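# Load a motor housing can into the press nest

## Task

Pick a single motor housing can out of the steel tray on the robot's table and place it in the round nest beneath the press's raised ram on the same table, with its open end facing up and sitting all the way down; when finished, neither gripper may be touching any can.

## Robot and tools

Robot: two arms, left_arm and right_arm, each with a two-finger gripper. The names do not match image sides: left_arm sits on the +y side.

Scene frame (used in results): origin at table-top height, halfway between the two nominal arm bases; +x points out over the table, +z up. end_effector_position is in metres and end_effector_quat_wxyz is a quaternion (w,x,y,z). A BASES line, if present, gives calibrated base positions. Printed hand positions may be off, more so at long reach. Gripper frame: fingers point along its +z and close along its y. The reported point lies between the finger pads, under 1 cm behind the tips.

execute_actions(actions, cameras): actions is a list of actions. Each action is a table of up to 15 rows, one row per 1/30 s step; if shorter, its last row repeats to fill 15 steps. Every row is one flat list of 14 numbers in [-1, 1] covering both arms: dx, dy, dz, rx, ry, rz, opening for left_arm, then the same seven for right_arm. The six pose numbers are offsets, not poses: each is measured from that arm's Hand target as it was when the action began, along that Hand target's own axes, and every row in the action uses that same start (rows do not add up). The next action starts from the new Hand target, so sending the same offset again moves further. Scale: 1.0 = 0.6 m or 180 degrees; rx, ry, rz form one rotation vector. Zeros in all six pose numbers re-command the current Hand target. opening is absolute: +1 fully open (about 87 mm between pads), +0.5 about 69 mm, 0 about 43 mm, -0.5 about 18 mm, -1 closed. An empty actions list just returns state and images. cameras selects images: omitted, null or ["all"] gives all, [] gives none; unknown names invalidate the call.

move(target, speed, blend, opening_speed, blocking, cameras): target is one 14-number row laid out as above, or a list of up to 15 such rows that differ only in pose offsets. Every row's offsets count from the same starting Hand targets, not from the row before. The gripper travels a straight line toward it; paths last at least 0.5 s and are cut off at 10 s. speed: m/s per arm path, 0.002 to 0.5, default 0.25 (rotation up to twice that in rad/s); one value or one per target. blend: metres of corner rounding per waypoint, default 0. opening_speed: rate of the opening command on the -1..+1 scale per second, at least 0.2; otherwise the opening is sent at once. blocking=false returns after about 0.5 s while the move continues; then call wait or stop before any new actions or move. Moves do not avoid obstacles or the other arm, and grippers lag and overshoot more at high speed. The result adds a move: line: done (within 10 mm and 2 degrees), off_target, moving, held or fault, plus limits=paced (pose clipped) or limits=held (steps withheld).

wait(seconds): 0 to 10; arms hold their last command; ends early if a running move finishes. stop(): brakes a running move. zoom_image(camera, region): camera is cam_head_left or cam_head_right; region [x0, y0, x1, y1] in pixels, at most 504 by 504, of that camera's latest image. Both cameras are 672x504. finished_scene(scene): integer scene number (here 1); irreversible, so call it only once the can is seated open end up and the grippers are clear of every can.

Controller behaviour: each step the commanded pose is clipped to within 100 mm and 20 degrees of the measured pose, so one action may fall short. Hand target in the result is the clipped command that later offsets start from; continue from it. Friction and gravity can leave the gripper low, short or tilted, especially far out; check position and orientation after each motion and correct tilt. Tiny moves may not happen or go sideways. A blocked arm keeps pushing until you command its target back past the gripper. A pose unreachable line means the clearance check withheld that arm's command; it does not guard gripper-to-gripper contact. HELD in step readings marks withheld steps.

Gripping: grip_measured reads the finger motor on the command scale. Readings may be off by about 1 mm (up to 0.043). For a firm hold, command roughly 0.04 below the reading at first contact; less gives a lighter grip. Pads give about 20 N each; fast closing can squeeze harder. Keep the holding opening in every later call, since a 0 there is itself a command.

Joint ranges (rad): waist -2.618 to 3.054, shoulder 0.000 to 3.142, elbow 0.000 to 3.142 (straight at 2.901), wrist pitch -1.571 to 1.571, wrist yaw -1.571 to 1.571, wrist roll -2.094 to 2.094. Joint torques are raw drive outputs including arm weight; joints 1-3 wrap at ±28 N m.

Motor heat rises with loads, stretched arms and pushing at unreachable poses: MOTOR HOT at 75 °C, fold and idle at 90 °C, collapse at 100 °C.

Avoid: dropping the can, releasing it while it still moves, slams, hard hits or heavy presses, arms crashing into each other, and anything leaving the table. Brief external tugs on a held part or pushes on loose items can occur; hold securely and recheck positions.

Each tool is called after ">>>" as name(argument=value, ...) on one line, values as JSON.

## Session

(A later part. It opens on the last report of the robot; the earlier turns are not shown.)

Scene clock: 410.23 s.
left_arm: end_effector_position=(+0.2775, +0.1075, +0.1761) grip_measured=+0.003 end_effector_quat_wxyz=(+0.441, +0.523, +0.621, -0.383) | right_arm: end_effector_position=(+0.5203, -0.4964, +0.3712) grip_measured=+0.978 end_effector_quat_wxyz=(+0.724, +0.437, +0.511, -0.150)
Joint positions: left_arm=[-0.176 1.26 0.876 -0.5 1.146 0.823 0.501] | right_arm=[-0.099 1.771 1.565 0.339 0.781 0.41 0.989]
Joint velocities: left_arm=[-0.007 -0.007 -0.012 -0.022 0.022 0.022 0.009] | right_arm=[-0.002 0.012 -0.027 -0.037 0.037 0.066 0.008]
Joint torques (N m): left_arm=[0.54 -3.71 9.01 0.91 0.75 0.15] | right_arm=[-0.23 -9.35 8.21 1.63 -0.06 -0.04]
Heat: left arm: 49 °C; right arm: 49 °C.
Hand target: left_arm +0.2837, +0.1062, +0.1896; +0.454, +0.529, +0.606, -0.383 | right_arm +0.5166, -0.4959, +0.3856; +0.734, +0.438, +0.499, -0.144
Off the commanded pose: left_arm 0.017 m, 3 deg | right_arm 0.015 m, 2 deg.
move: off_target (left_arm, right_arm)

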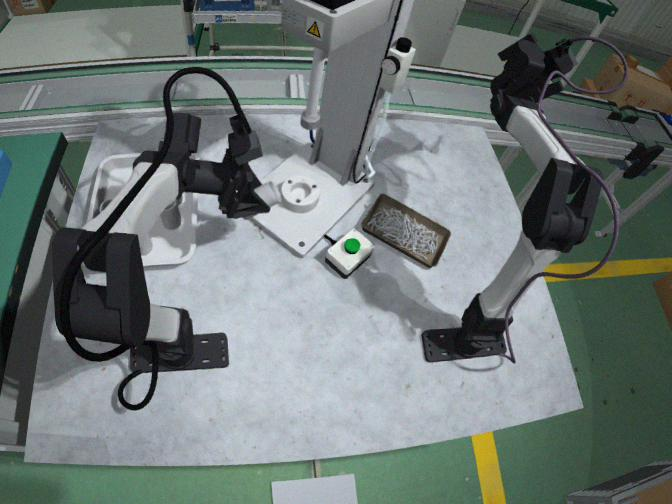

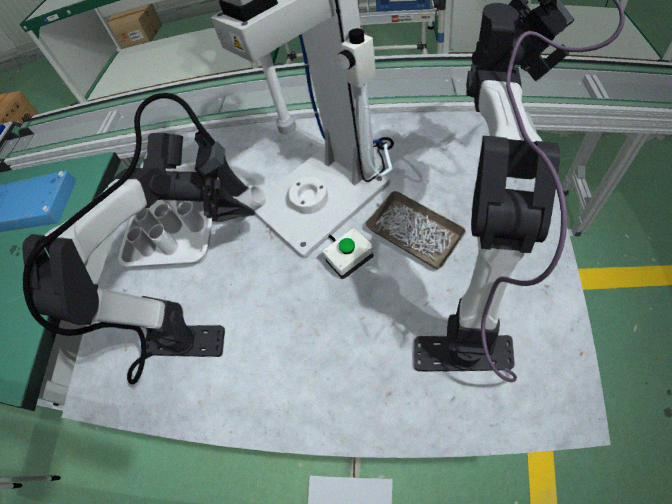

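>>> move(target=[0.154,-0.056,-0.072,-0.24,-0.003,-0.067,-0.15,0,0,0,0,0,0,1], speed=0.12)

>>> zoom_image(camera="cam_head_right", region=[180, 170, 300, 290])

>>> zoom_image(camera="cam_head_left", region=[180, 170, 300, 290])

Scene clock: 423.93 s.
left_arm: end_effector_position=(+0.2374, +0.1699, +0.1147) grip_measured=+0.003 end_effector_quat_wxyz=(+0.572, +0.261, +0.756, -0.183) | right_arm: end_effector_position=(+0.5203, -0.4964, +0.3712) grip_measured=+0.978 end_effector_quat_wxyz=(+0.724, +0.437, +0.511, -0.150)
Joint positions: left_arm=[-0.319 0.352 0.196 -0.147 0.359 0.132 0.501] | right_arm=[-0.099 1.771 1.565 0.339 0.781 0.41 0.989]
Joint velocities: left_arm=[-0.002 0.002 -0.007 0.007 -0.007 -0.066 -0.001] | right_arm=[0.007 0.002 0.002 -0.051 -0.022 0.037 -0.003]
Joint torques (N m): left_arm=[-0.57 0.12 6.37 1.77 0.07 -0.08] | right_arm=[-0.23 -9.36 8.23 1.63 -0.06 -0.04]
Heat: left arm: 49 °C; right arm: 49 °C.
Hand target: left_arm +0.2384, +0.1689, +0.1181; +0.579, +0.257, +0.751, -0.184 | right_arm +0.5166, -0.4959, +0.3856; +0.734, +0.438, +0.499, -0.144
Off the commanded pose: left_arm 0.004 m, 1 deg | right_arm 0.015 m, 2 deg.
move: off_target (right_arm)

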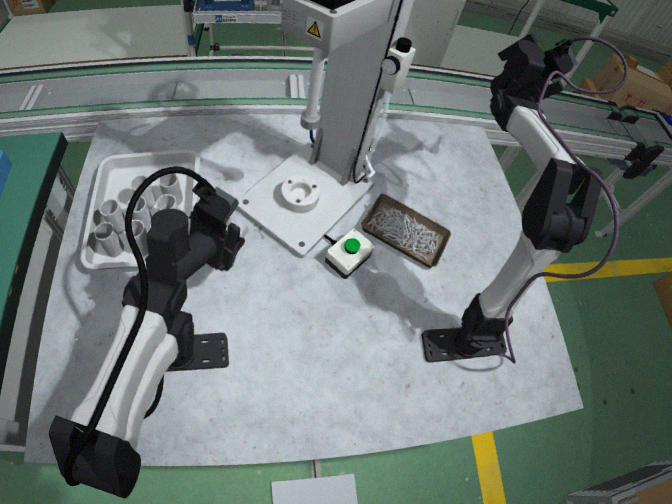

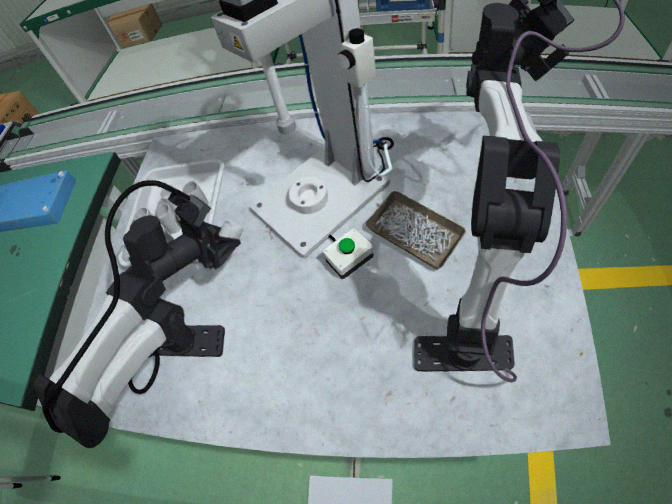

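Scaled by 4.200.

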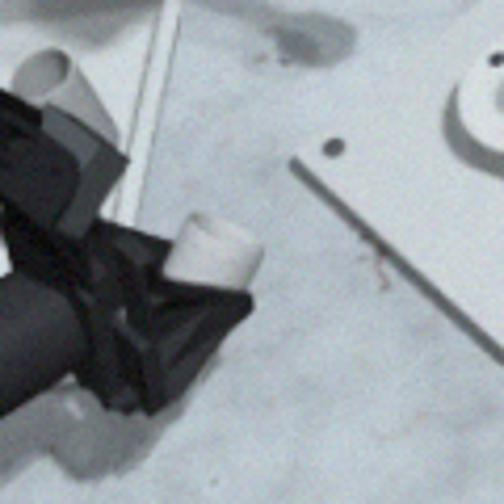

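Scaled by 4.200.

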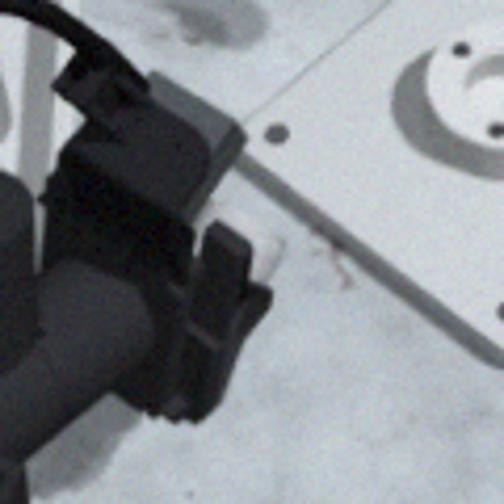

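>>> move(target=[0.0745,0.001,0.021,0,0,0,-0.15,0,0,0,0,0,0,1], speed=0.05, cameras=[])

>>> move(target=[0,0,0,0,0,0,-0.015,0,0,0,0,0,0,1], opening_speed=0.2)

>>> zoom_image(camera="cam_head_right", region=[180, 170, 300, 290])

Scene clock: 429.97 s.
left_arm: end_effector_position=(+0.2360, +0.1726, +0.0691) grip_measured=+0.003 end_effector_quat_wxyz=(+0.570, +0.257, +0.760, -0.180) | right_arm: end_effector_position=(+0.5203, -0.4964, +0.3712) grip_measured=+0.978 end_effector_quat_wxyz=(+0.724, +0.437, +0.511, -0.150)
Joint positions: left_arm=[-0.31 0.329 0.022 -0.003 0.359 0.132 0.501] | right_arm=[-0.099 1.771 1.565 0.339 0.781 0.41 0.989]
Joint velocities: left_arm=[-0.002 0.002 -0.007 0.037 -0.007 0.022 -0.006] | right_arm=[-0.002 -0.002 -0.007 0.007 0.007 -0.051 0.018]
Joint torques (N m): left_arm=[0.36 1.69 5.98 1.99 0.28 0.03] | right_arm=[-0.23 -9.36 8.21 1.63 -0.06 -0.04]
Heat: left arm: 48 °C; right arm: 50 °C.
Hand target: left_arm +0.2392, +0.1706, +0.0717; +0.579, +0.258, +0.751, -0.183 | right_arm +0.5166, -0.4959, +0.3856; +0.734, +0.438, +0.499, -0.144
Off the commanded pose: left_arm 0.005 m, 1 deg | right_arm 0.015 m, 2 deg.
joint sent to its limit (left arm) — joint 3 (elbow), lower limit, where the elbow is as bent as it goes. The joint targets still meet the commanded pose.
move: off_target (right_arm)
No camera images: "cameras" was empty.

Scene clock: 430.87 s.
left_arm: end_effector_position=(+0.2364, +0.1725, +0.0692) grip_measured=+0.003 end_effector_quat_wxyz=(+0.570, +0.257, +0.760, -0.180) | right_arm: end_effector_position=(+0.5203, -0.4964, +0.3712) grip_measured=+0.978 end_effector_quat_wxyz=(+0.724, +0.437, +0.511, -0.150)
Joint positions: left_arm=[-0.31 0.335 0.022 0.003 0.359 0.132 0.501] | right_arm=[-0.099 1.771 1.565 0.339 0.781 0.41 0.989]
Joint velocities: left_arm=[0.007 -0.007 -0.012 -0.051 -0.037 0.007 0.001] | right_arm=[0.002 -0.007 -0.017 -0.11 -0.007 0.022 0.003]
Joint torques (N m): left_arm=[0.21 1.78 5.89 1.98 0.24 0.03] | right_arm=[-0.23 -9.35 8.21 1.63 -0.06 -0.04]
Heat: left arm: 48 °C; right arm: 50 °C.
Hand target: left_arm +0.2393, +0.1705, +0.0718; +0.579, +0.258, +0.751, -0.183 | right_arm +0.5166, -0.4959, +0.3856; +0.734, +0.438, +0.499, -0.144
Off the commanded pose: left_arm 0.004 m, 1 deg | right_arm 0.015 m, 2 deg.
joint sent to its limit (left arm) — joint 3 (elbow), lower limit, where the elbow is as bent as it goes. The joint targets still meet the commanded pose.
move: off_target (right_arm)

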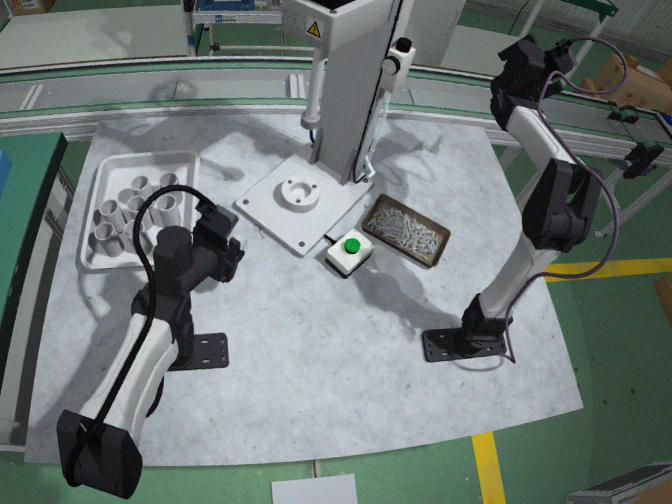

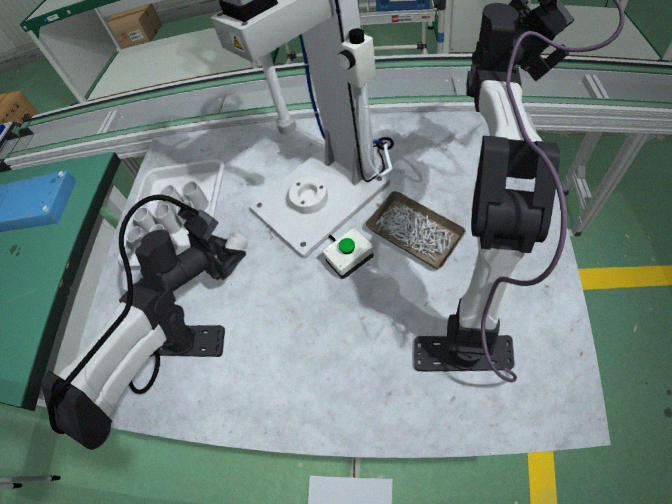

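Scaled by 4.200.

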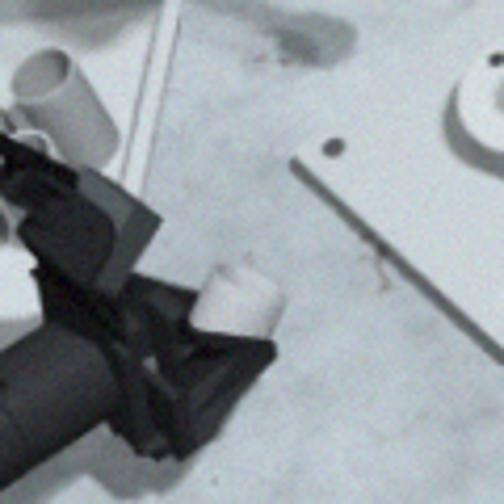

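>>> move(target=[0,0,0,0,0,0,0.0,0,0,0,0,0,0,1], cameras=["cam_head_right"])

>>> zoom_image(camera="cam_head_right", region=[200, 210, 260, 270])

>>> move(target=[0,0,0,0,0,0,0.006,0,0,0,0,0,0,1], cameras=["cam_head_right"])

>>> zoom_image(camera="cam_head_right", region=[200, 210, 260, 270])

Scene clock: 434.30 s.
left_arm: end_effector_position=(+0.2366, +0.1724, +0.0694) grip_measured=+0.003 end_effector_quat_wxyz=(+0.570, +0.257, +0.759, -0.180) | right_arm: end_effector_position=(+0.5203, -0.4964, +0.3712) grip_measured=+0.978 end_effector_quat_wxyz=(+0.724, +0.437, +0.511, -0.150)
Joint positions: left_arm=[-0.31 0.335 0.022 0.004 0.359 0.132 0.502] | right_arm=[-0.099 1.771 1.565 0.339 0.781 0.41 0.989]
Joint velocities: left_arm=[-0.007 -0.007 0.022 -0.066 -0.037 0.051 0.001] | right_arm=[-0.007 0.007 -0.007 0.051 0.037 0.066 0.003]
Joint torques (N m): left_arm=[0.35 1.8 5.97 1.98 0.25 0.04] | right_arm=[-0.21 -9.36 8.21 1.63 -0.06 -0.04]
Heat: left arm: 47 °C; right arm: 50 °C.
Hand target: left_arm +0.2393, +0.1705, +0.0718; +0.579, +0.258, +0.751, -0.183 | right_arm +0.5166, -0.4959, +0.3856; +0.734, +0.438, +0.499, -0.144
Off the commanded pose: left_arm 0.004 m, 1 deg | right_arm 0.015 m, 2 deg.
joint sent to its limit (left arm) — joint 3 (elbow), lower limit, where the elbow is as bent as it goes. The joint targets still meet the commanded pose.
move: off_target (right_arm)
Images, in order (width x height): cam_head_right 672x504.

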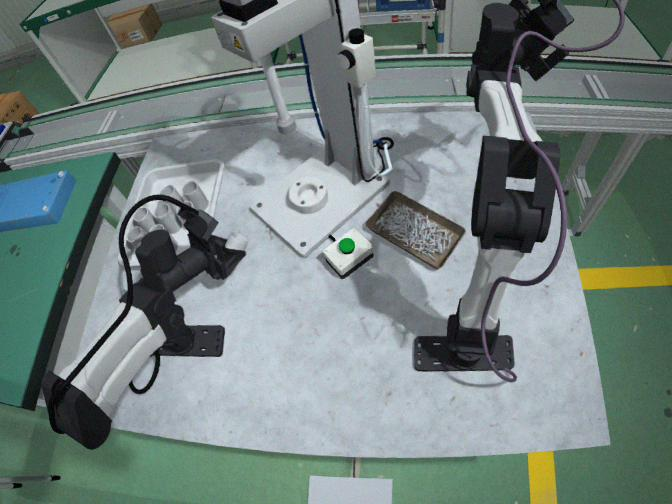

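Scaled by 8.400.

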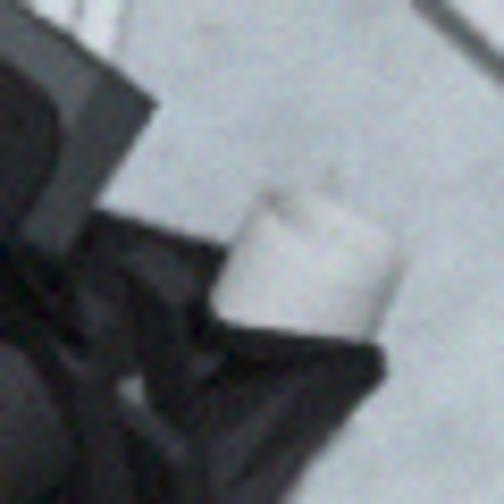

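Scene clock: 435.00 s.
left_arm: end_effector_position=(+0.2366, +0.1724, +0.0694) grip_measured=+0.008 end_effector_quat_wxyz=(+0.570, +0.257, +0.759, -0.180) | right_arm: end_effector_position=(+0.5203, -0.4964, +0.3712) grip_measured=+0.978 end_effector_quat_wxyz=(+0.724, +0.437, +0.511, -0.150)
Joint positions: left_arm=[-0.31 0.335 0.022 0.004 0.359 0.132 0.504] | right_arm=[-0.099 1.771 1.565 0.339 0.781 0.41 0.989]
Joint velocities: left_arm=[-0.002 0.022 -0.007 -0.022 0.022 -0.022 -0.006] | right_arm=[-0.007 0.002 -0.007 -0.007 0.051 -0.037 -0.013]
Joint torques (N m): left_arm=[0.34 1.85 6.02 1.99 0.23 0.05] | right_arm=[-0.23 -9.36 8.21 1.63 -0.06 -0.04]
Heat: left arm: 47 °C; right arm: 50 °C.
Hand target: left_arm +0.2393, +0.1705, +0.0718; +0.579, +0.258, +0.751, -0.183 | right_arm +0.5166, -0.4959, +0.3856; +0.734, +0.438, +0.499, -0.144
Off the commanded pose: left_arm 0.004 m, 1 deg | right_arm 0.015 m, 2 deg.
joint sent to its limit (left arm) — joint 3 (elbow), lower limit, where the elbow is as bent as it goes. The joint targets still meet the commanded pose.
move: off_target (right_arm)
Images, in order (width x height): cam_head_right 672x504.

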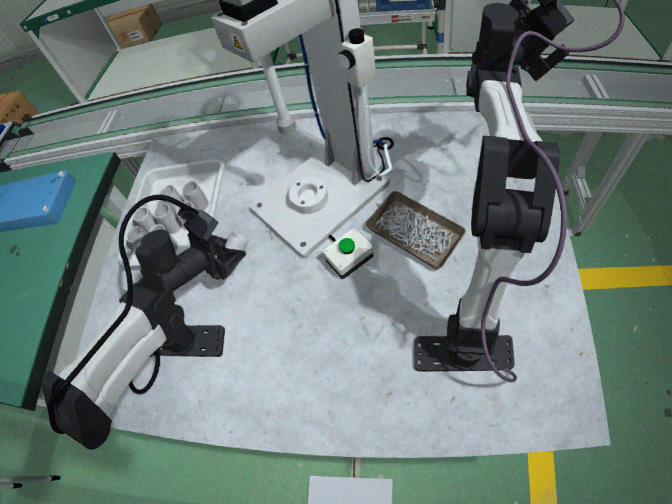

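Scaled by 8.400.

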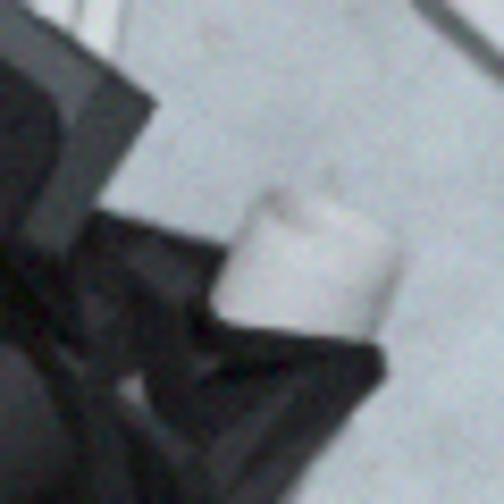

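>>> move(target=[0,0,0,0,0,0,0.015,0,0,0,0,0,0,1], cameras=["cam_head_right"])

>>> zoom_image(camera="cam_head_right", region=[200, 210, 260, 270])

>>> move(target=[0,0,0,0,0,0,0.025,0,0,0,0,0,0,1], cameras=["cam_head_right"])

>>> zoom_image(camera="cam_head_right", region=[200, 210, 260, 270])

Scene clock: 439.03 s.
left_arm: end_effector_position=(+0.2369, +0.1723, +0.0702) grip_measured=+0.015 end_effector_quat_wxyz=(+0.572, +0.257, +0.758, -0.180) | right_arm: end_effector_position=(+0.5203, -0.4964, +0.3712) grip_measured=+0.978 end_effector_quat_wxyz=(+0.724, +0.437, +0.511, -0.150)
Joint positions: left_arm=[-0.31 0.335 0.022 0.008 0.359 0.132 0.508] | right_arm=[-0.099 1.771 1.565 0.339 0.781 0.41 0.989]
Joint velocities: left_arm=[-0.007 -0.002 0.007 0.007 0.051 -0.066 -0.006] | right_arm=[-0.002 -0.002 0.007 -0.022 0.022 -0.081 0.018]
Joint torques (N m): left_arm=[0.17 1.94 5.97 1.96 0.24 0.02] | right_arm=[-0.21 -9.35 8.21 1.63 -0.06 -0.04]
Heat: left arm: 47 °C; right arm: 50 °C.
Hand target: left_arm +0.2393, +0.1705, +0.0718; +0.579, +0.258, +0.751, -0.183 | right_arm +0.5166, -0.4959, +0.3856; +0.734, +0.438, +0.499, -0.144
Off the commanded pose: left_arm 0.003 m, 1 deg | right_arm 0.015 m, 2 deg.
joint sent to its limit (left arm) — joint 3 (elbow), lower limit, where the elbow is as bent as it goes. The joint targets still meet the commanded pose.
move: off_target (right_arm)
Images, in order (width x height): cam_head_right 672x504.

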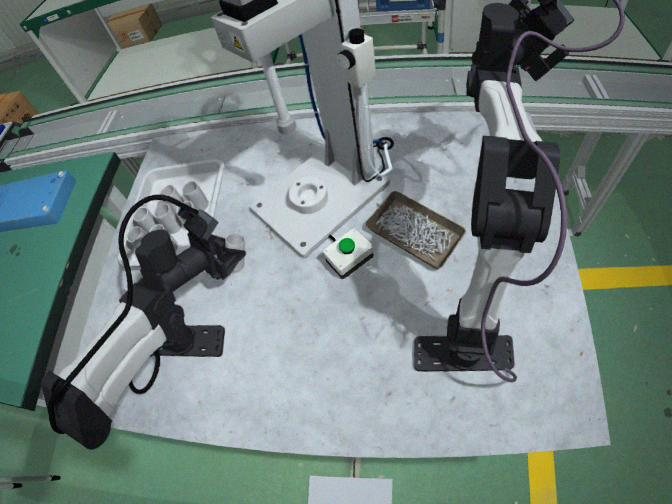

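Scaled by 8.400.

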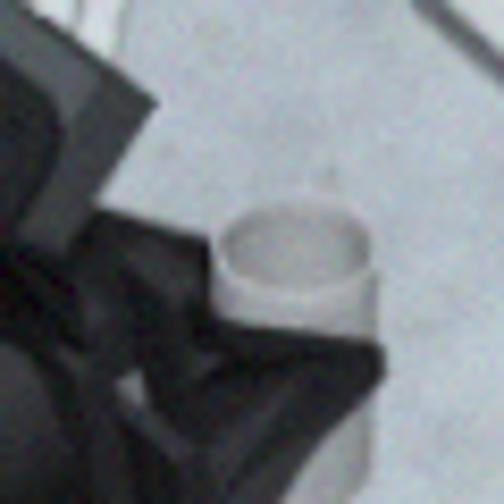

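Scene clock: 439.73 s.
left_arm: end_effector_position=(+0.2394, +0.1714, +0.0755) grip_measured=+0.025 end_effector_quat_wxyz=(+0.581, +0.258, +0.751, -0.180) | right_arm: end_effector_position=(+0.5203, -0.4964, +0.3712) grip_measured=+0.978 end_effector_quat_wxyz=(+0.724, +0.437, +0.511, -0.150)
Joint positions: left_arm=[-0.31 0.335 0.022 0.032 0.36 0.132 0.512] | right_arm=[-0.099 1.771 1.565 0.339 0.781 0.41 0.989]
Joint velocities: left_arm=[-0.012 -0.002 -0.007 -0.007 0.022 -0.037 -0.004] | right_arm=[-0.002 -0.002 0.017 -0.081 0.037 0.007 -0.013]
Joint torques (N m): left_arm=[0.17 2.3 6.02 1.79 0.22 0.04] | right_arm=[-0.23 -9.36 8.21 1.63 -0.06 -0.04]
Heat: left arm: 47 °C; right arm: 50 °C.
Hand target: left_arm +0.2393, +0.1705, +0.0718; +0.579, +0.258, +0.751, -0.183 | right_arm +0.5166, -0.4959, +0.3856; +0.734, +0.438, +0.499, -0.144
Off the commanded pose: left_arm 0.004 m, 0 deg | right_arm 0.015 m, 2 deg.
joint sent to its limit (left arm) — joint 3 (elbow), lower limit, where the elbow is as bent as it goes. The joint targets still meet the commanded pose.
move: off_target (right_arm)
Images, in order (width x height): cam_head_right 672x504.

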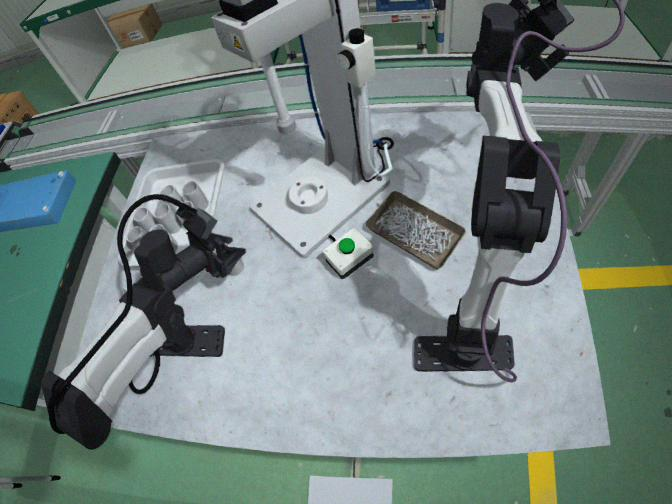

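Scaled by 8.400.

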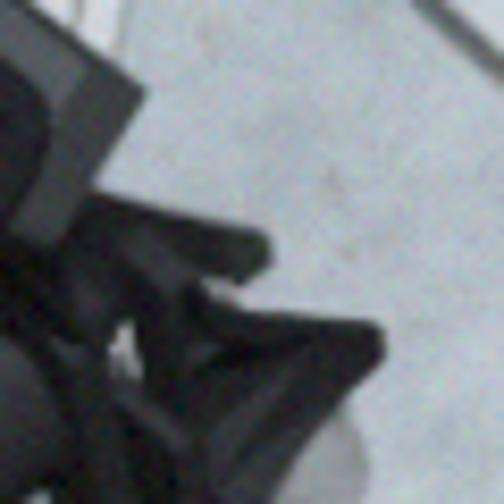

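>>> zoom_image(camera="cam_head_right", region=[180, 220, 260, 300])

>>> wait(seconds=0.5)

>>> zoom_image(camera="cam_head_left", region=[190, 210, 270, 290])

Scaled by 6.300.

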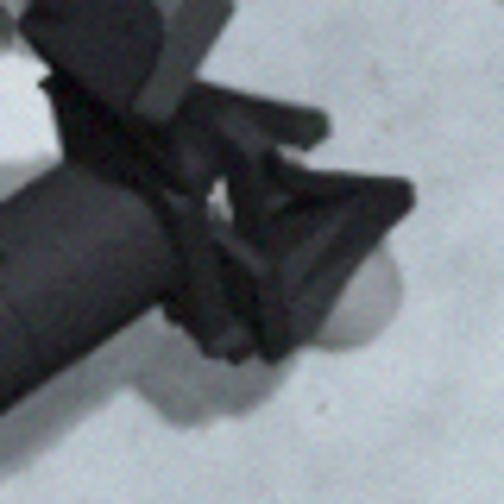

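Scene clock: 444.03 s.
left_arm: end_effector_position=(+0.2394, +0.1713, +0.0757) grip_measured=+0.025 end_effector_quat_wxyz=(+0.581, +0.258, +0.750, -0.180) | right_arm: end_effector_position=(+0.5203, -0.4964, +0.3712) grip_measured=+0.978 end_effector_quat_wxyz=(+0.724, +0.437, +0.511, -0.150)
Joint positions: left_arm=[-0.31 0.335 0.022 0.033 0.361 0.132 0.512] | right_arm=[-0.099 1.771 1.565 0.339 0.781 0.41 0.989]
Joint velocities: left_arm=[0.002 -0.007 -0.017 0.051 0.037 0.007 0.004] | right_arm=[-0.007 0.007 0.027 0.007 0.037 -0.037 -0.013]
Joint torques (N m): left_arm=[0.18 2.41 6.01 1.79 0.21 0.02] | right_arm=[-0.23 -9.36 8.21 1.63 -0.06 -0.04]
Heat: left arm: 46 °C; right arm: 50 °C.
Hand target: left_arm +0.2393, +0.1705, +0.0717; +0.579, +0.258, +0.751, -0.183 | right_arm +0.5166, -0.4959, +0.3856; +0.734, +0.438, +0.499, -0.144
Tool commands: left_gripper/opening=+0.025 right_gripper/opening=+1.0
Off the commanded pose: left_arm 0.004 m, 0 deg | right_arm 0.015 m, 2 deg.
wait: 0.50 s; at rest from the start

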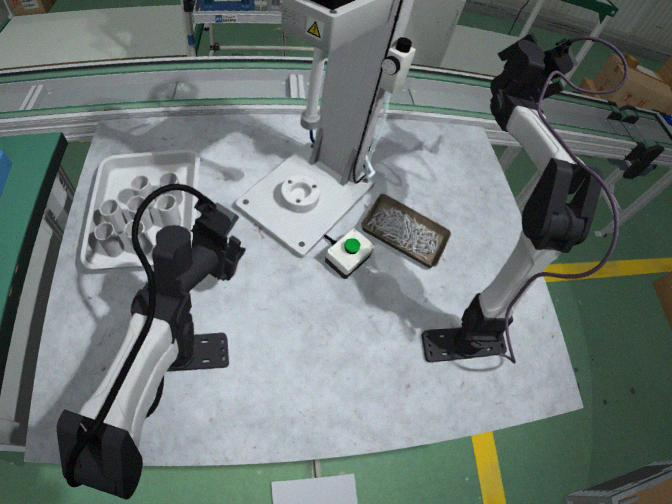

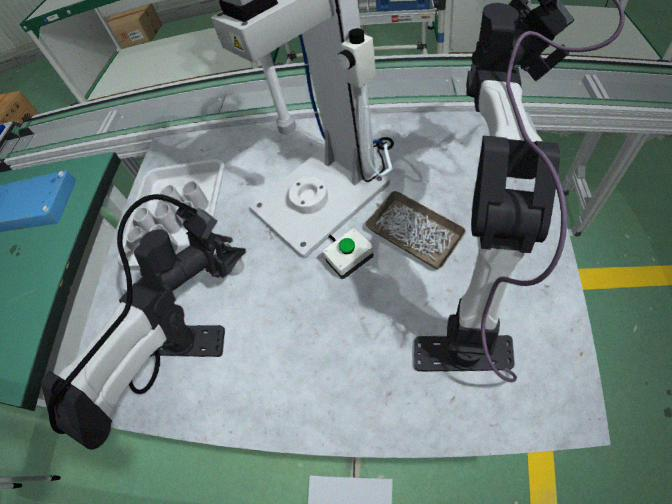

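Scaled by 6.300.

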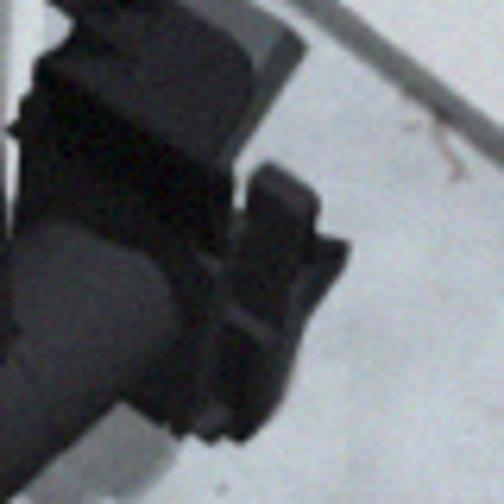

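>>> move(target=[-0.2,-0.003,-0.056,0,0,0,0.025,0,0,0,0,0,0,1], speed=0.06, cameras=[])

>>> move(target=[0,0,-0.2,0,0,0,0.8,0,0,0,0,0,0,1], speed=0.15)

>>> zoom_image(camera="cam_head_right", region=[170, 200, 290, 320])

>>> zoom_image(camera="cam_head_left", region=[170, 200, 290, 320])

Scene clock: 451.43 s.
left_arm: end_effector_position=(+0.2366, +0.1664, +0.1870) grip_measured=+0.025 end_effector_quat_wxyz=(+0.576, +0.261, +0.752, -0.184) | right_arm: end_effector_position=(+0.5203, -0.4964, +0.3712) grip_measured=+0.978 end_effector_quat_wxyz=(+0.724, +0.437, +0.511, -0.150)
Joint positions: left_arm=[-0.353 0.433 0.478 -0.332 0.329 0.12 0.512] | right_arm=[-0.099 1.771 1.565 0.339 0.781 0.41 0.989]
Joint velocities: left_arm=[-0.007 0.002 -0.017 -0.051 -0.081 -0.037 0.004] | right_arm=[0.012 0.022 0.002 -0.051 -0.066 0.022 -0.05]
Joint torques (N m): left_arm=[-0.53 1.89 8.92 1.47 0.08 -0.09] | right_arm=[-0.21 -9.35 8.21 1.63 -0.06 -0.04]
Heat: left arm: 46 °C; right arm: 50 °C.
Hand target: left_arm +0.2373, +0.1657, +0.1962; +0.579, +0.257, +0.751, -0.184 | right_arm +0.5166, -0.4959, +0.3856; +0.734, +0.438, +0.499, -0.144
Off the commanded pose: left_arm 0.009 m, 1 deg | right_arm 0.015 m, 2 deg.
move: off_target (right_arm)
No camera images: "cameras" was empty.

Scene clock: 455.63 s.
left_arm: end_effector_position=(+0.1430, +0.2341, +0.2212) grip_measured=+0.800 end_effector_quat_wxyz=(+0.567, +0.245, +0.760, -0.204) | right_arm: end_effector_position=(+0.5203, -0.4964, +0.3712) grip_measured=+0.978 end_effector_quat_wxyz=(+0.724, +0.437, +0.511, -0.150)
Joint positions: left_arm=[-1.601 0.045 0.822 -1.202 -0.844 -0.359 0.9] | right_arm=[-0.099 1.771 1.565 0.339 0.781 0.41 0.989]
Joint velocities: left_arm=[0.002 0.007 0.002 0.007 0.051 0.007 0.002] | right_arm=[-0.007 -0.002 -0.012 -0.022 -0.007 0.037 0.013]
Joint torques (N m): left_arm=[-0.65 7.09 5.72 1.31 -0.26 -0.08] | right_arm=[-0.23 -9.36 8.21 1.63 -0.06 -0.04]
Heat: left arm: 46 °C; right arm: 50 °C.
Hand target: left_arm +0.1438, +0.2348, +0.2259; +0.565, +0.244, +0.762, -0.201 | right_arm +0.5166, -0.4959, +0.3856; +0.734, +0.438, +0.499, -0.144
Off the commanded pose: left_arm 0.006 m, 3 deg | right_arm 0.015 m, 2 deg.
shoulder posture changed (left arm): the wrist came as close to joint 1's axis as it can, and the arm is now in the other of its two shoulder postures.
move: off_target (left_arm, right_arm)

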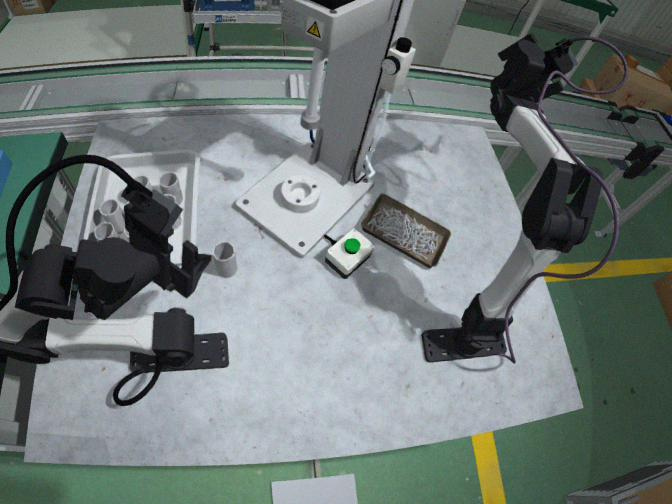

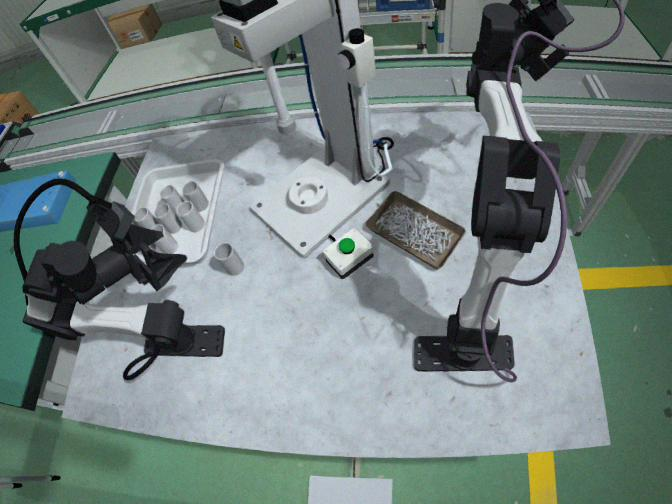

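Scaled by 4.200.

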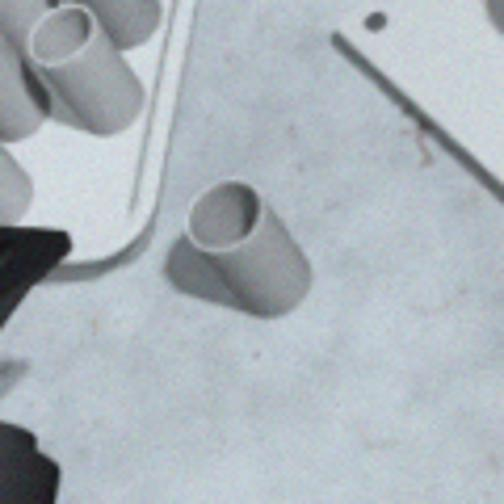

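Scaled by 4.200.

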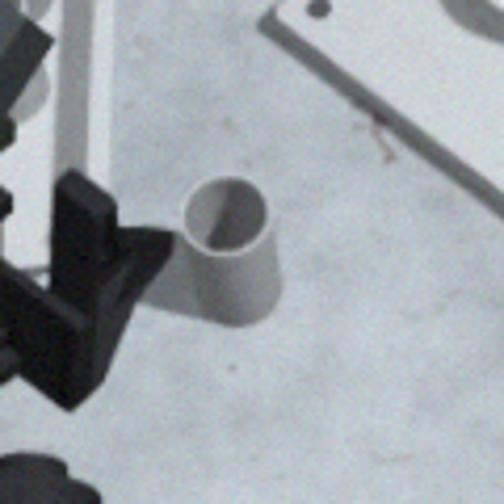

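>>> move(target=[0,0,0.17,0.117,0.002,0.033,0.95,0,0,0,0,0,0,1], speed=0.12)

Scene clock: 466.17 s.
left_arm: end_effector_position=(+0.1750, +0.2030, +0.1976) grip_measured=+0.950 end_effector_quat_wxyz=(+0.652, +0.304, +0.661, -0.215) | right_arm: end_effector_position=(+0.5203, -0.4964, +0.3712) grip_measured=+0.978 end_effector_quat_wxyz=(+0.724, +0.437, +0.511, -0.150)
Joint positions: left_arm=[-2.327 -0.009 0.639 -1.545 -1.497 -0.783 0.975] | right_arm=[-0.099 1.771 1.565 0.339 0.781 0.41 0.989]
Joint velocities: left_arm=[-0.007 0.007 -0.012 -0.007 -0.081 0.007 -0.022] | right_arm=[0.007 -0.017 -0.012 -0.007 -0.007 -0.037 -0.003]
Joint torques (N m): left_arm=[-0.49 3.93 3.23 0.73 -0.42 0.12] | right_arm=[-0.21 -9.36 8.21 1.63 -0.06 -0.04]
Heat: left arm: 45 °C; right arm: 50 °C.
Hand target: left_arm +0.2224, +0.1771, +0.1885; +0.523, +0.374, +0.706, -0.297 | right_arm +0.5166, -0.4959, +0.3856; +0.734, +0.438, +0.499, -0.144
Off the commanded pose: left_arm 0.054 m, 21 deg; orientation clipped | right_arm 0.015 m, 2 deg.
joint sent to its limit (left arm) — joint 2 (shoulder), lower limit; joint 4 (wrist pitch), lower limit. The joint targets are off in position and orientation.
move: off_target (left_arm, right_arm); limits=paced

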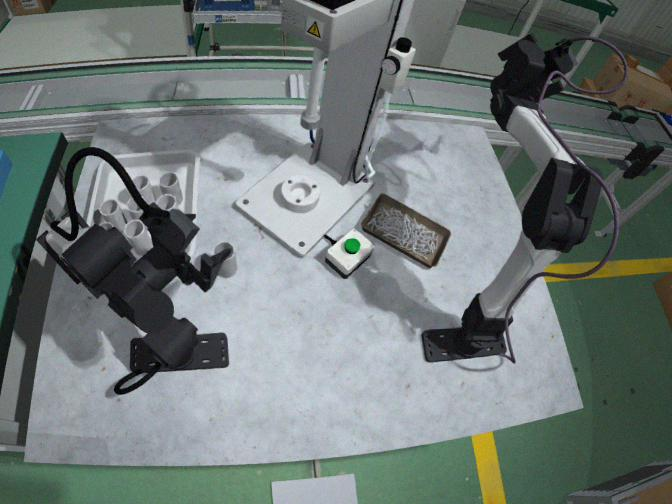

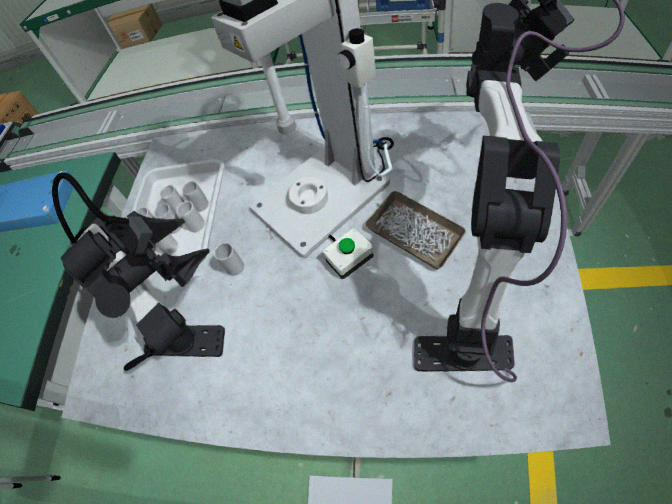

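>>> move(target=[-0.074,-0.312,-0.132,-0.117,-0.002,-0.033,0.95,0,0,0,0,0,0,1], speed=0.12)

Scene clock: 478.43 s.
left_arm: end_effector_position=(+0.0317, +0.1243, +0.2482) grip_measured=+0.950 end_effector_quat_wxyz=(+0.403, +0.362, +0.795, -0.274) | right_arm: end_effector_position=(+0.5203, -0.4964, +0.3712) grip_measured=+0.978 end_effector_quat_wxyz=(+0.724, +0.437, +0.511, -0.150)
Joint positions: left_arm=[-2.393 0.791 1.151 -1.544 -0.968 -1.281 0.975] | right_arm=[-0.099 1.771 1.565 0.339 0.781 0.41 0.989]
Joint velocities: left_arm=[-0.017 0.002 0.007 -0.007 0.051 0.051 -0.002] | right_arm=[-0.007 -0.022 0.007 -0.037 -0.022 -0.022 -0.008]
Joint torques (N m): left_arm=[-0.29 1.18 6.93 0.52 -0.24 -0.07] | right_arm=[-0.21 -9.36 8.21 1.62 -0.06 -0.04]
Heat: left arm: 43 °C; right arm: 50 °C.
Hand target: left_arm +0.0285, +0.1262, +0.2538; +0.531, +0.265, +0.777, -0.208 | right_arm +0.5166, -0.4959, +0.3856; +0.734, +0.438, +0.499, -0.144
Off the commanded pose: left_arm 0.012 m, 26 deg; orientation clipped | right_arm 0.015 m, 2 deg.
shoulder posture changed (left arm): the wrist came as close to joint 1's axis as it can, and the arm is now in the other of its two shoulder postures.
joint sent to its limit (left arm) — joint 4 (wrist pitch), lower limit. The joint targets are off in position and orientation.
move: off_target (left_arm, right_arm); limits=paced

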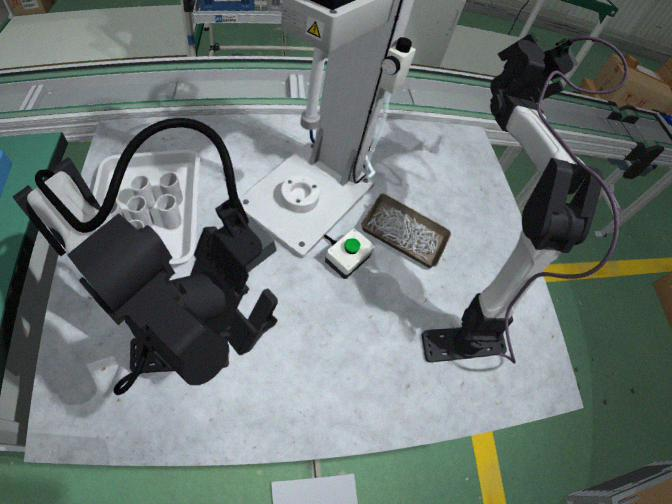

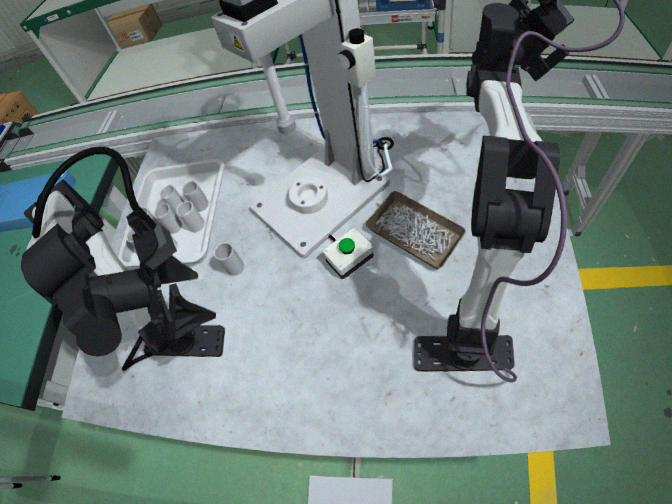

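>>> move(target=[[-0.115,-0.035,0.266,0,0,0,0.95,0,0,0,0,0,0,1],[-0.1055,0.2155,0.258,0,0,0,0.95,0,0,0,0,0,0,1]], speed=0.12, blend=[0.05,0])

Scene clock: 486.87 s.
left_arm: end_effector_position=(+0.2403, +0.1192, +0.2742) grip_measured=+0.950 end_effector_quat_wxyz=(+0.561, +0.269, +0.756, -0.203) | right_arm: end_effector_position=(+0.5203, -0.4964, +0.3712) grip_measured=+0.978 end_effector_quat_wxyz=(+0.724, +0.437, +0.511, -0.150)
Joint positions: left_arm=[-0.661 0.707 0.879 -0.465 0.077 0.019 0.975] | right_arm=[-0.099 1.771 1.565 0.339 0.781 0.41 0.989]
Joint velocities: left_arm=[-0.002 0.002 0.012 0.022 0.007 -0.022 0.007] | right_arm=[0.002 -0.002 0.012 0.037 0.022 0.037 -0.029]
Joint torques (N m): left_arm=[0.62 -0.4 5.64 1.67 0.22 0.16] | right_arm=[-0.21 -9.35 8.21 1.63 -0.06 -0.04]
Heat: left arm: 43 °C; right arm: 50 °C.
Hand target: left_arm +0.2407, +0.1195, +0.2713; +0.560, +0.274, +0.756, -0.201 | right_arm +0.5166, -0.4959, +0.3856; +0.734, +0.438, +0.499, -0.144
Off the commanded pose: left_arm 0.021 m, 4 deg | right_arm 0.015 m, 2 deg.
move: off_target (left_arm, right_arm)

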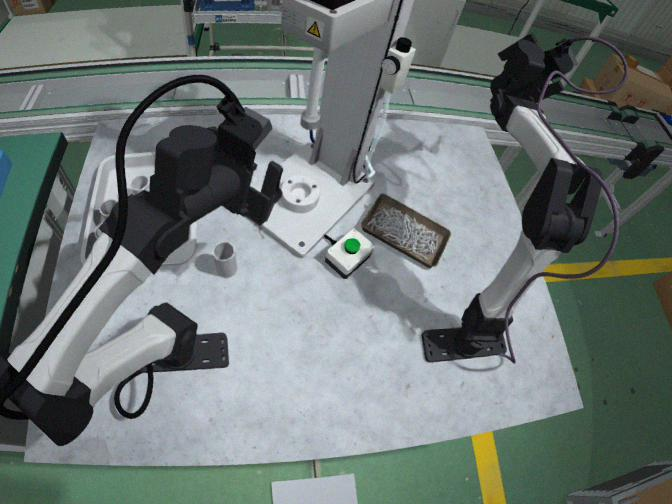

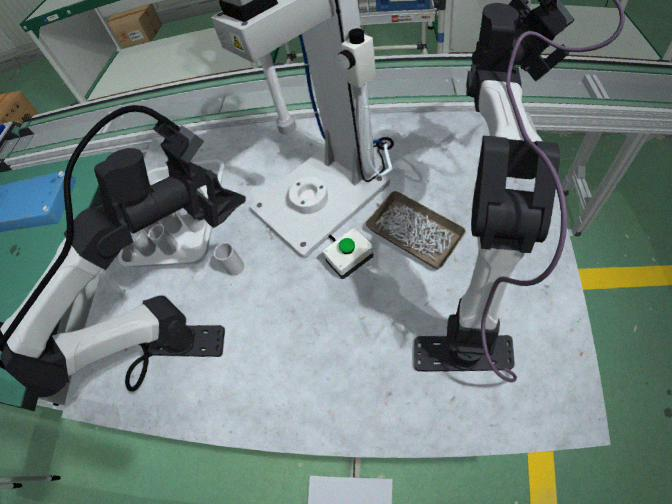

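>>> move(target=[0.188,0.059,-0.037,-0.191,0,-0.059,0.8,0,0,0,0,0,0,1], speed=0.12)

>>> zoom_image(camera="cam_head_right", region=[160, 180, 280, 300])

>>> zoom_image(camera="cam_head_left", region=[160, 180, 280, 300])

Scene clock: 506.50 s.
left_arm: end_effector_position=(+0.2211, +0.1812, +0.1732) grip_measured=+0.800 end_effector_quat_wxyz=(+0.592, +0.019, +0.805, -0.034) | right_arm: end_effector_position=(+0.5203, -0.4964, +0.3712) grip_measured=+0.978 end_effector_quat_wxyz=(+0.724, +0.437, +0.511, -0.150)
Joint positions: left_arm=[-1.16 0.541 0.516 -0.517 -0.956 -0.491 0.9] | right_arm=[-0.099 1.771 1.565 0.339 0.781 0.41 0.989]
Joint velocities: left_arm=[-0.012 0.022 -0.017 -0.007 0.051 0.007 0.006] | right_arm=[-0.012 -0.007 -0.017 -0.051 0.007 0.051 -0.003]
Joint torques (N m): left_arm=[-0.53 1.58 5.72 1.2 -0.27 -0.07] | right_arm=[-0.23 -9.36 8.21 1.63 -0.06 -0.04]
Heat: left arm: 42 °C; right arm: 50 °C.
Hand target: left_arm +0.2203, +0.1822, +0.1682; +0.589, +0.021, +0.808, -0.026 | right_arm +0.5166, -0.4959, +0.3856; +0.734, +0.438, +0.499, -0.144
Off the commanded pose: left_arm 0.003 m, 2 deg | right_arm 0.015 m, 2 deg.
move: off_target (right_arm)

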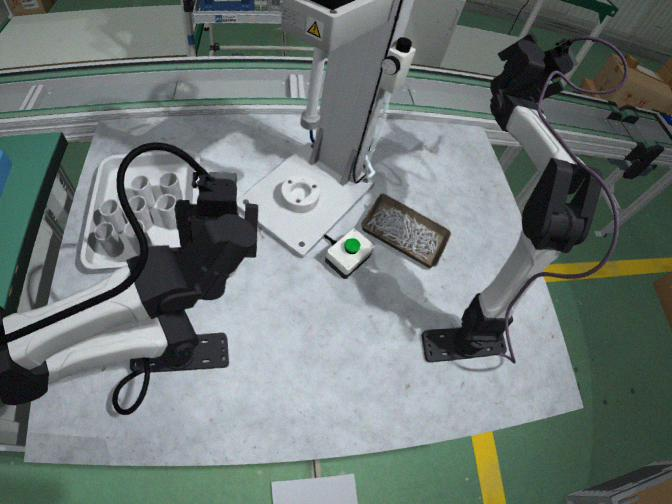

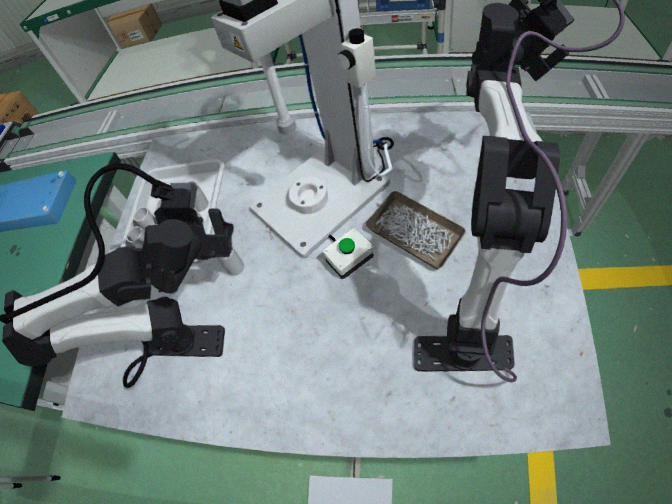

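Scaled by 4.200.

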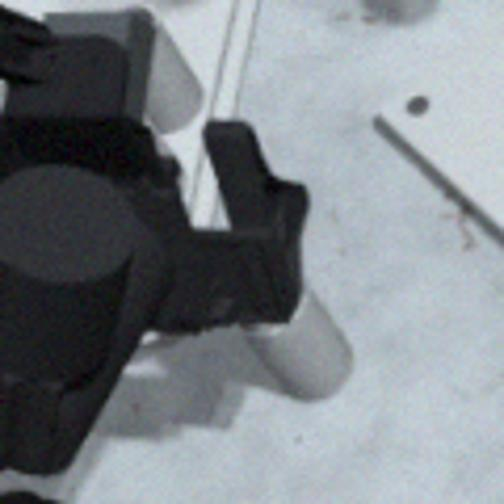

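Scaled by 4.200.

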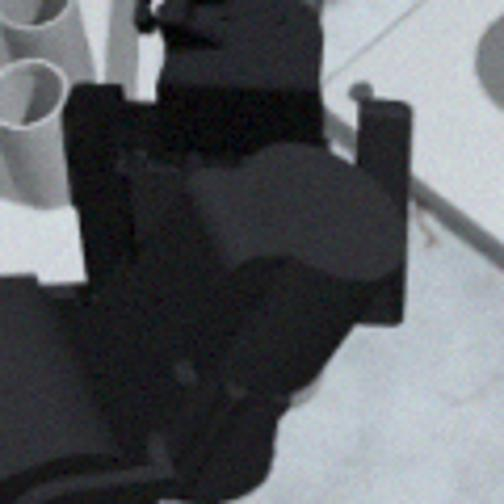

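>>> move(target=[0.177,0.003,0.059,0,0,0.009,0.8,0,0,0,0,0,0,1], speed=0.08)

>>> zoom_image(camera="cam_head_right", region=[180, 200, 260, 280])

>>> zoom_image(camera="cam_head_left", region=[180, 200, 260, 280])

Scene clock: 512.77 s.
left_arm: end_effector_position=(+0.2208, +0.1831, +0.0595) grip_measured=+0.800 end_effector_quat_wxyz=(+0.589, +0.029, +0.807, -0.023) | right_arm: end_effector_position=(+0.5203, -0.4964, +0.3712) grip_measured=+0.978 end_effector_quat_wxyz=(+0.724, +0.437, +0.511, -0.150)
Joint positions: left_arm=[-1.16 0.563 0.071 -0.065 -0.957 -0.474 0.9] | right_arm=[-0.099 1.771 1.565 0.339 0.781 0.41 0.989]
Joint velocities: left_arm=[-0.007 0.017 -0.022 -0.066 -0.022 -0.007 0.006] | right_arm=[0.007 -0.007 0.012 0.037 -0.051 0.095 0.008]
Joint torques (N m): left_arm=[0.39 1.39 5.27 1.41 -0.19 0.14] | right_arm=[-0.23 -9.35 8.21 1.63 -0.06 -0.04]
Heat: left arm: 43 °C; right arm: 50 °C.
Hand target: left_arm +0.2213, +0.1846, +0.0562; +0.589, +0.032, +0.807, -0.018 | right_arm +0.5166, -0.4959, +0.3856; +0.734, +0.438, +0.499, -0.144
Off the commanded pose: left_arm 0.004 m, 1 deg | right_arm 0.015 m, 2 deg.
move: off_target (right_arm)

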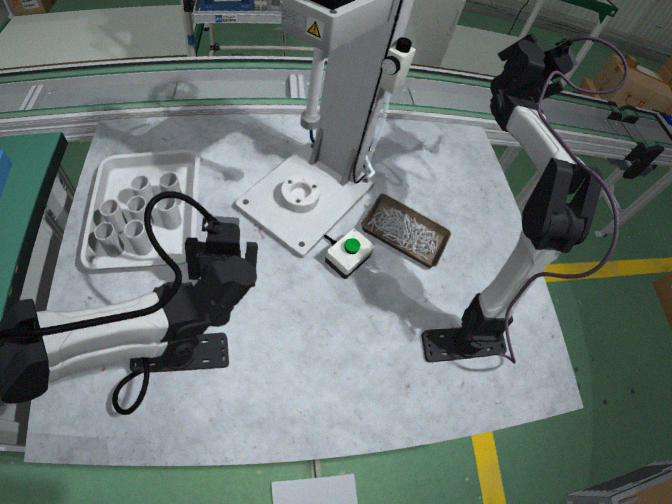

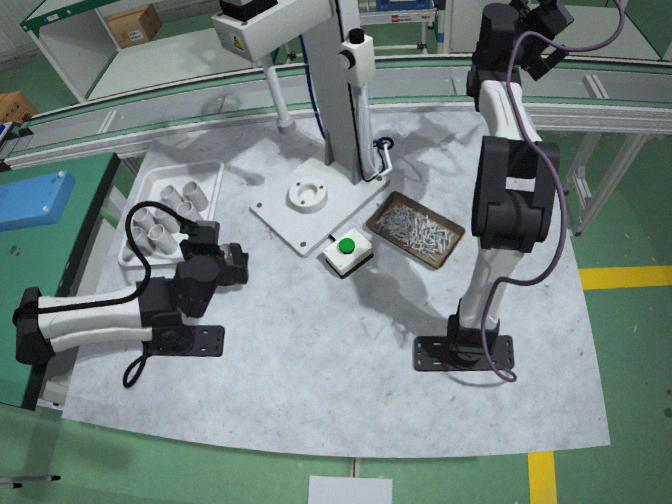

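Scaled by 6.300.

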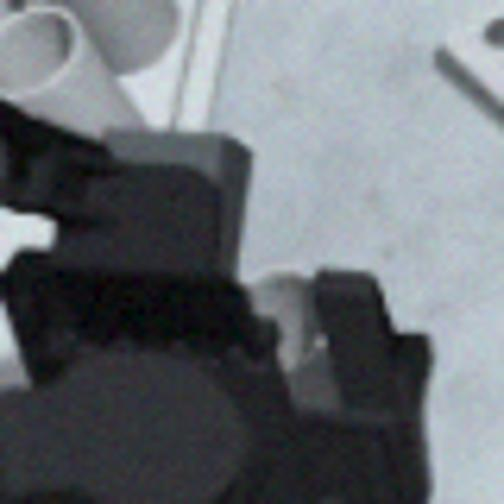

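Scaled by 6.300.

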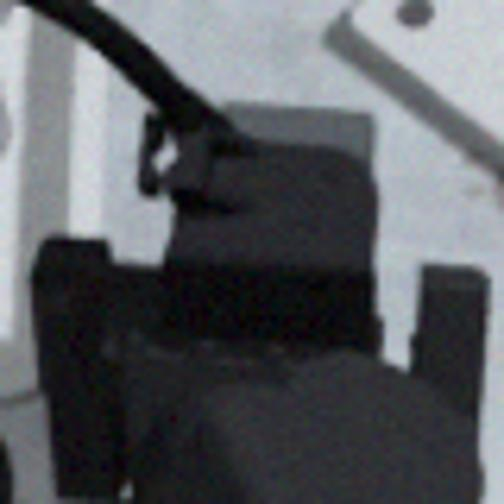

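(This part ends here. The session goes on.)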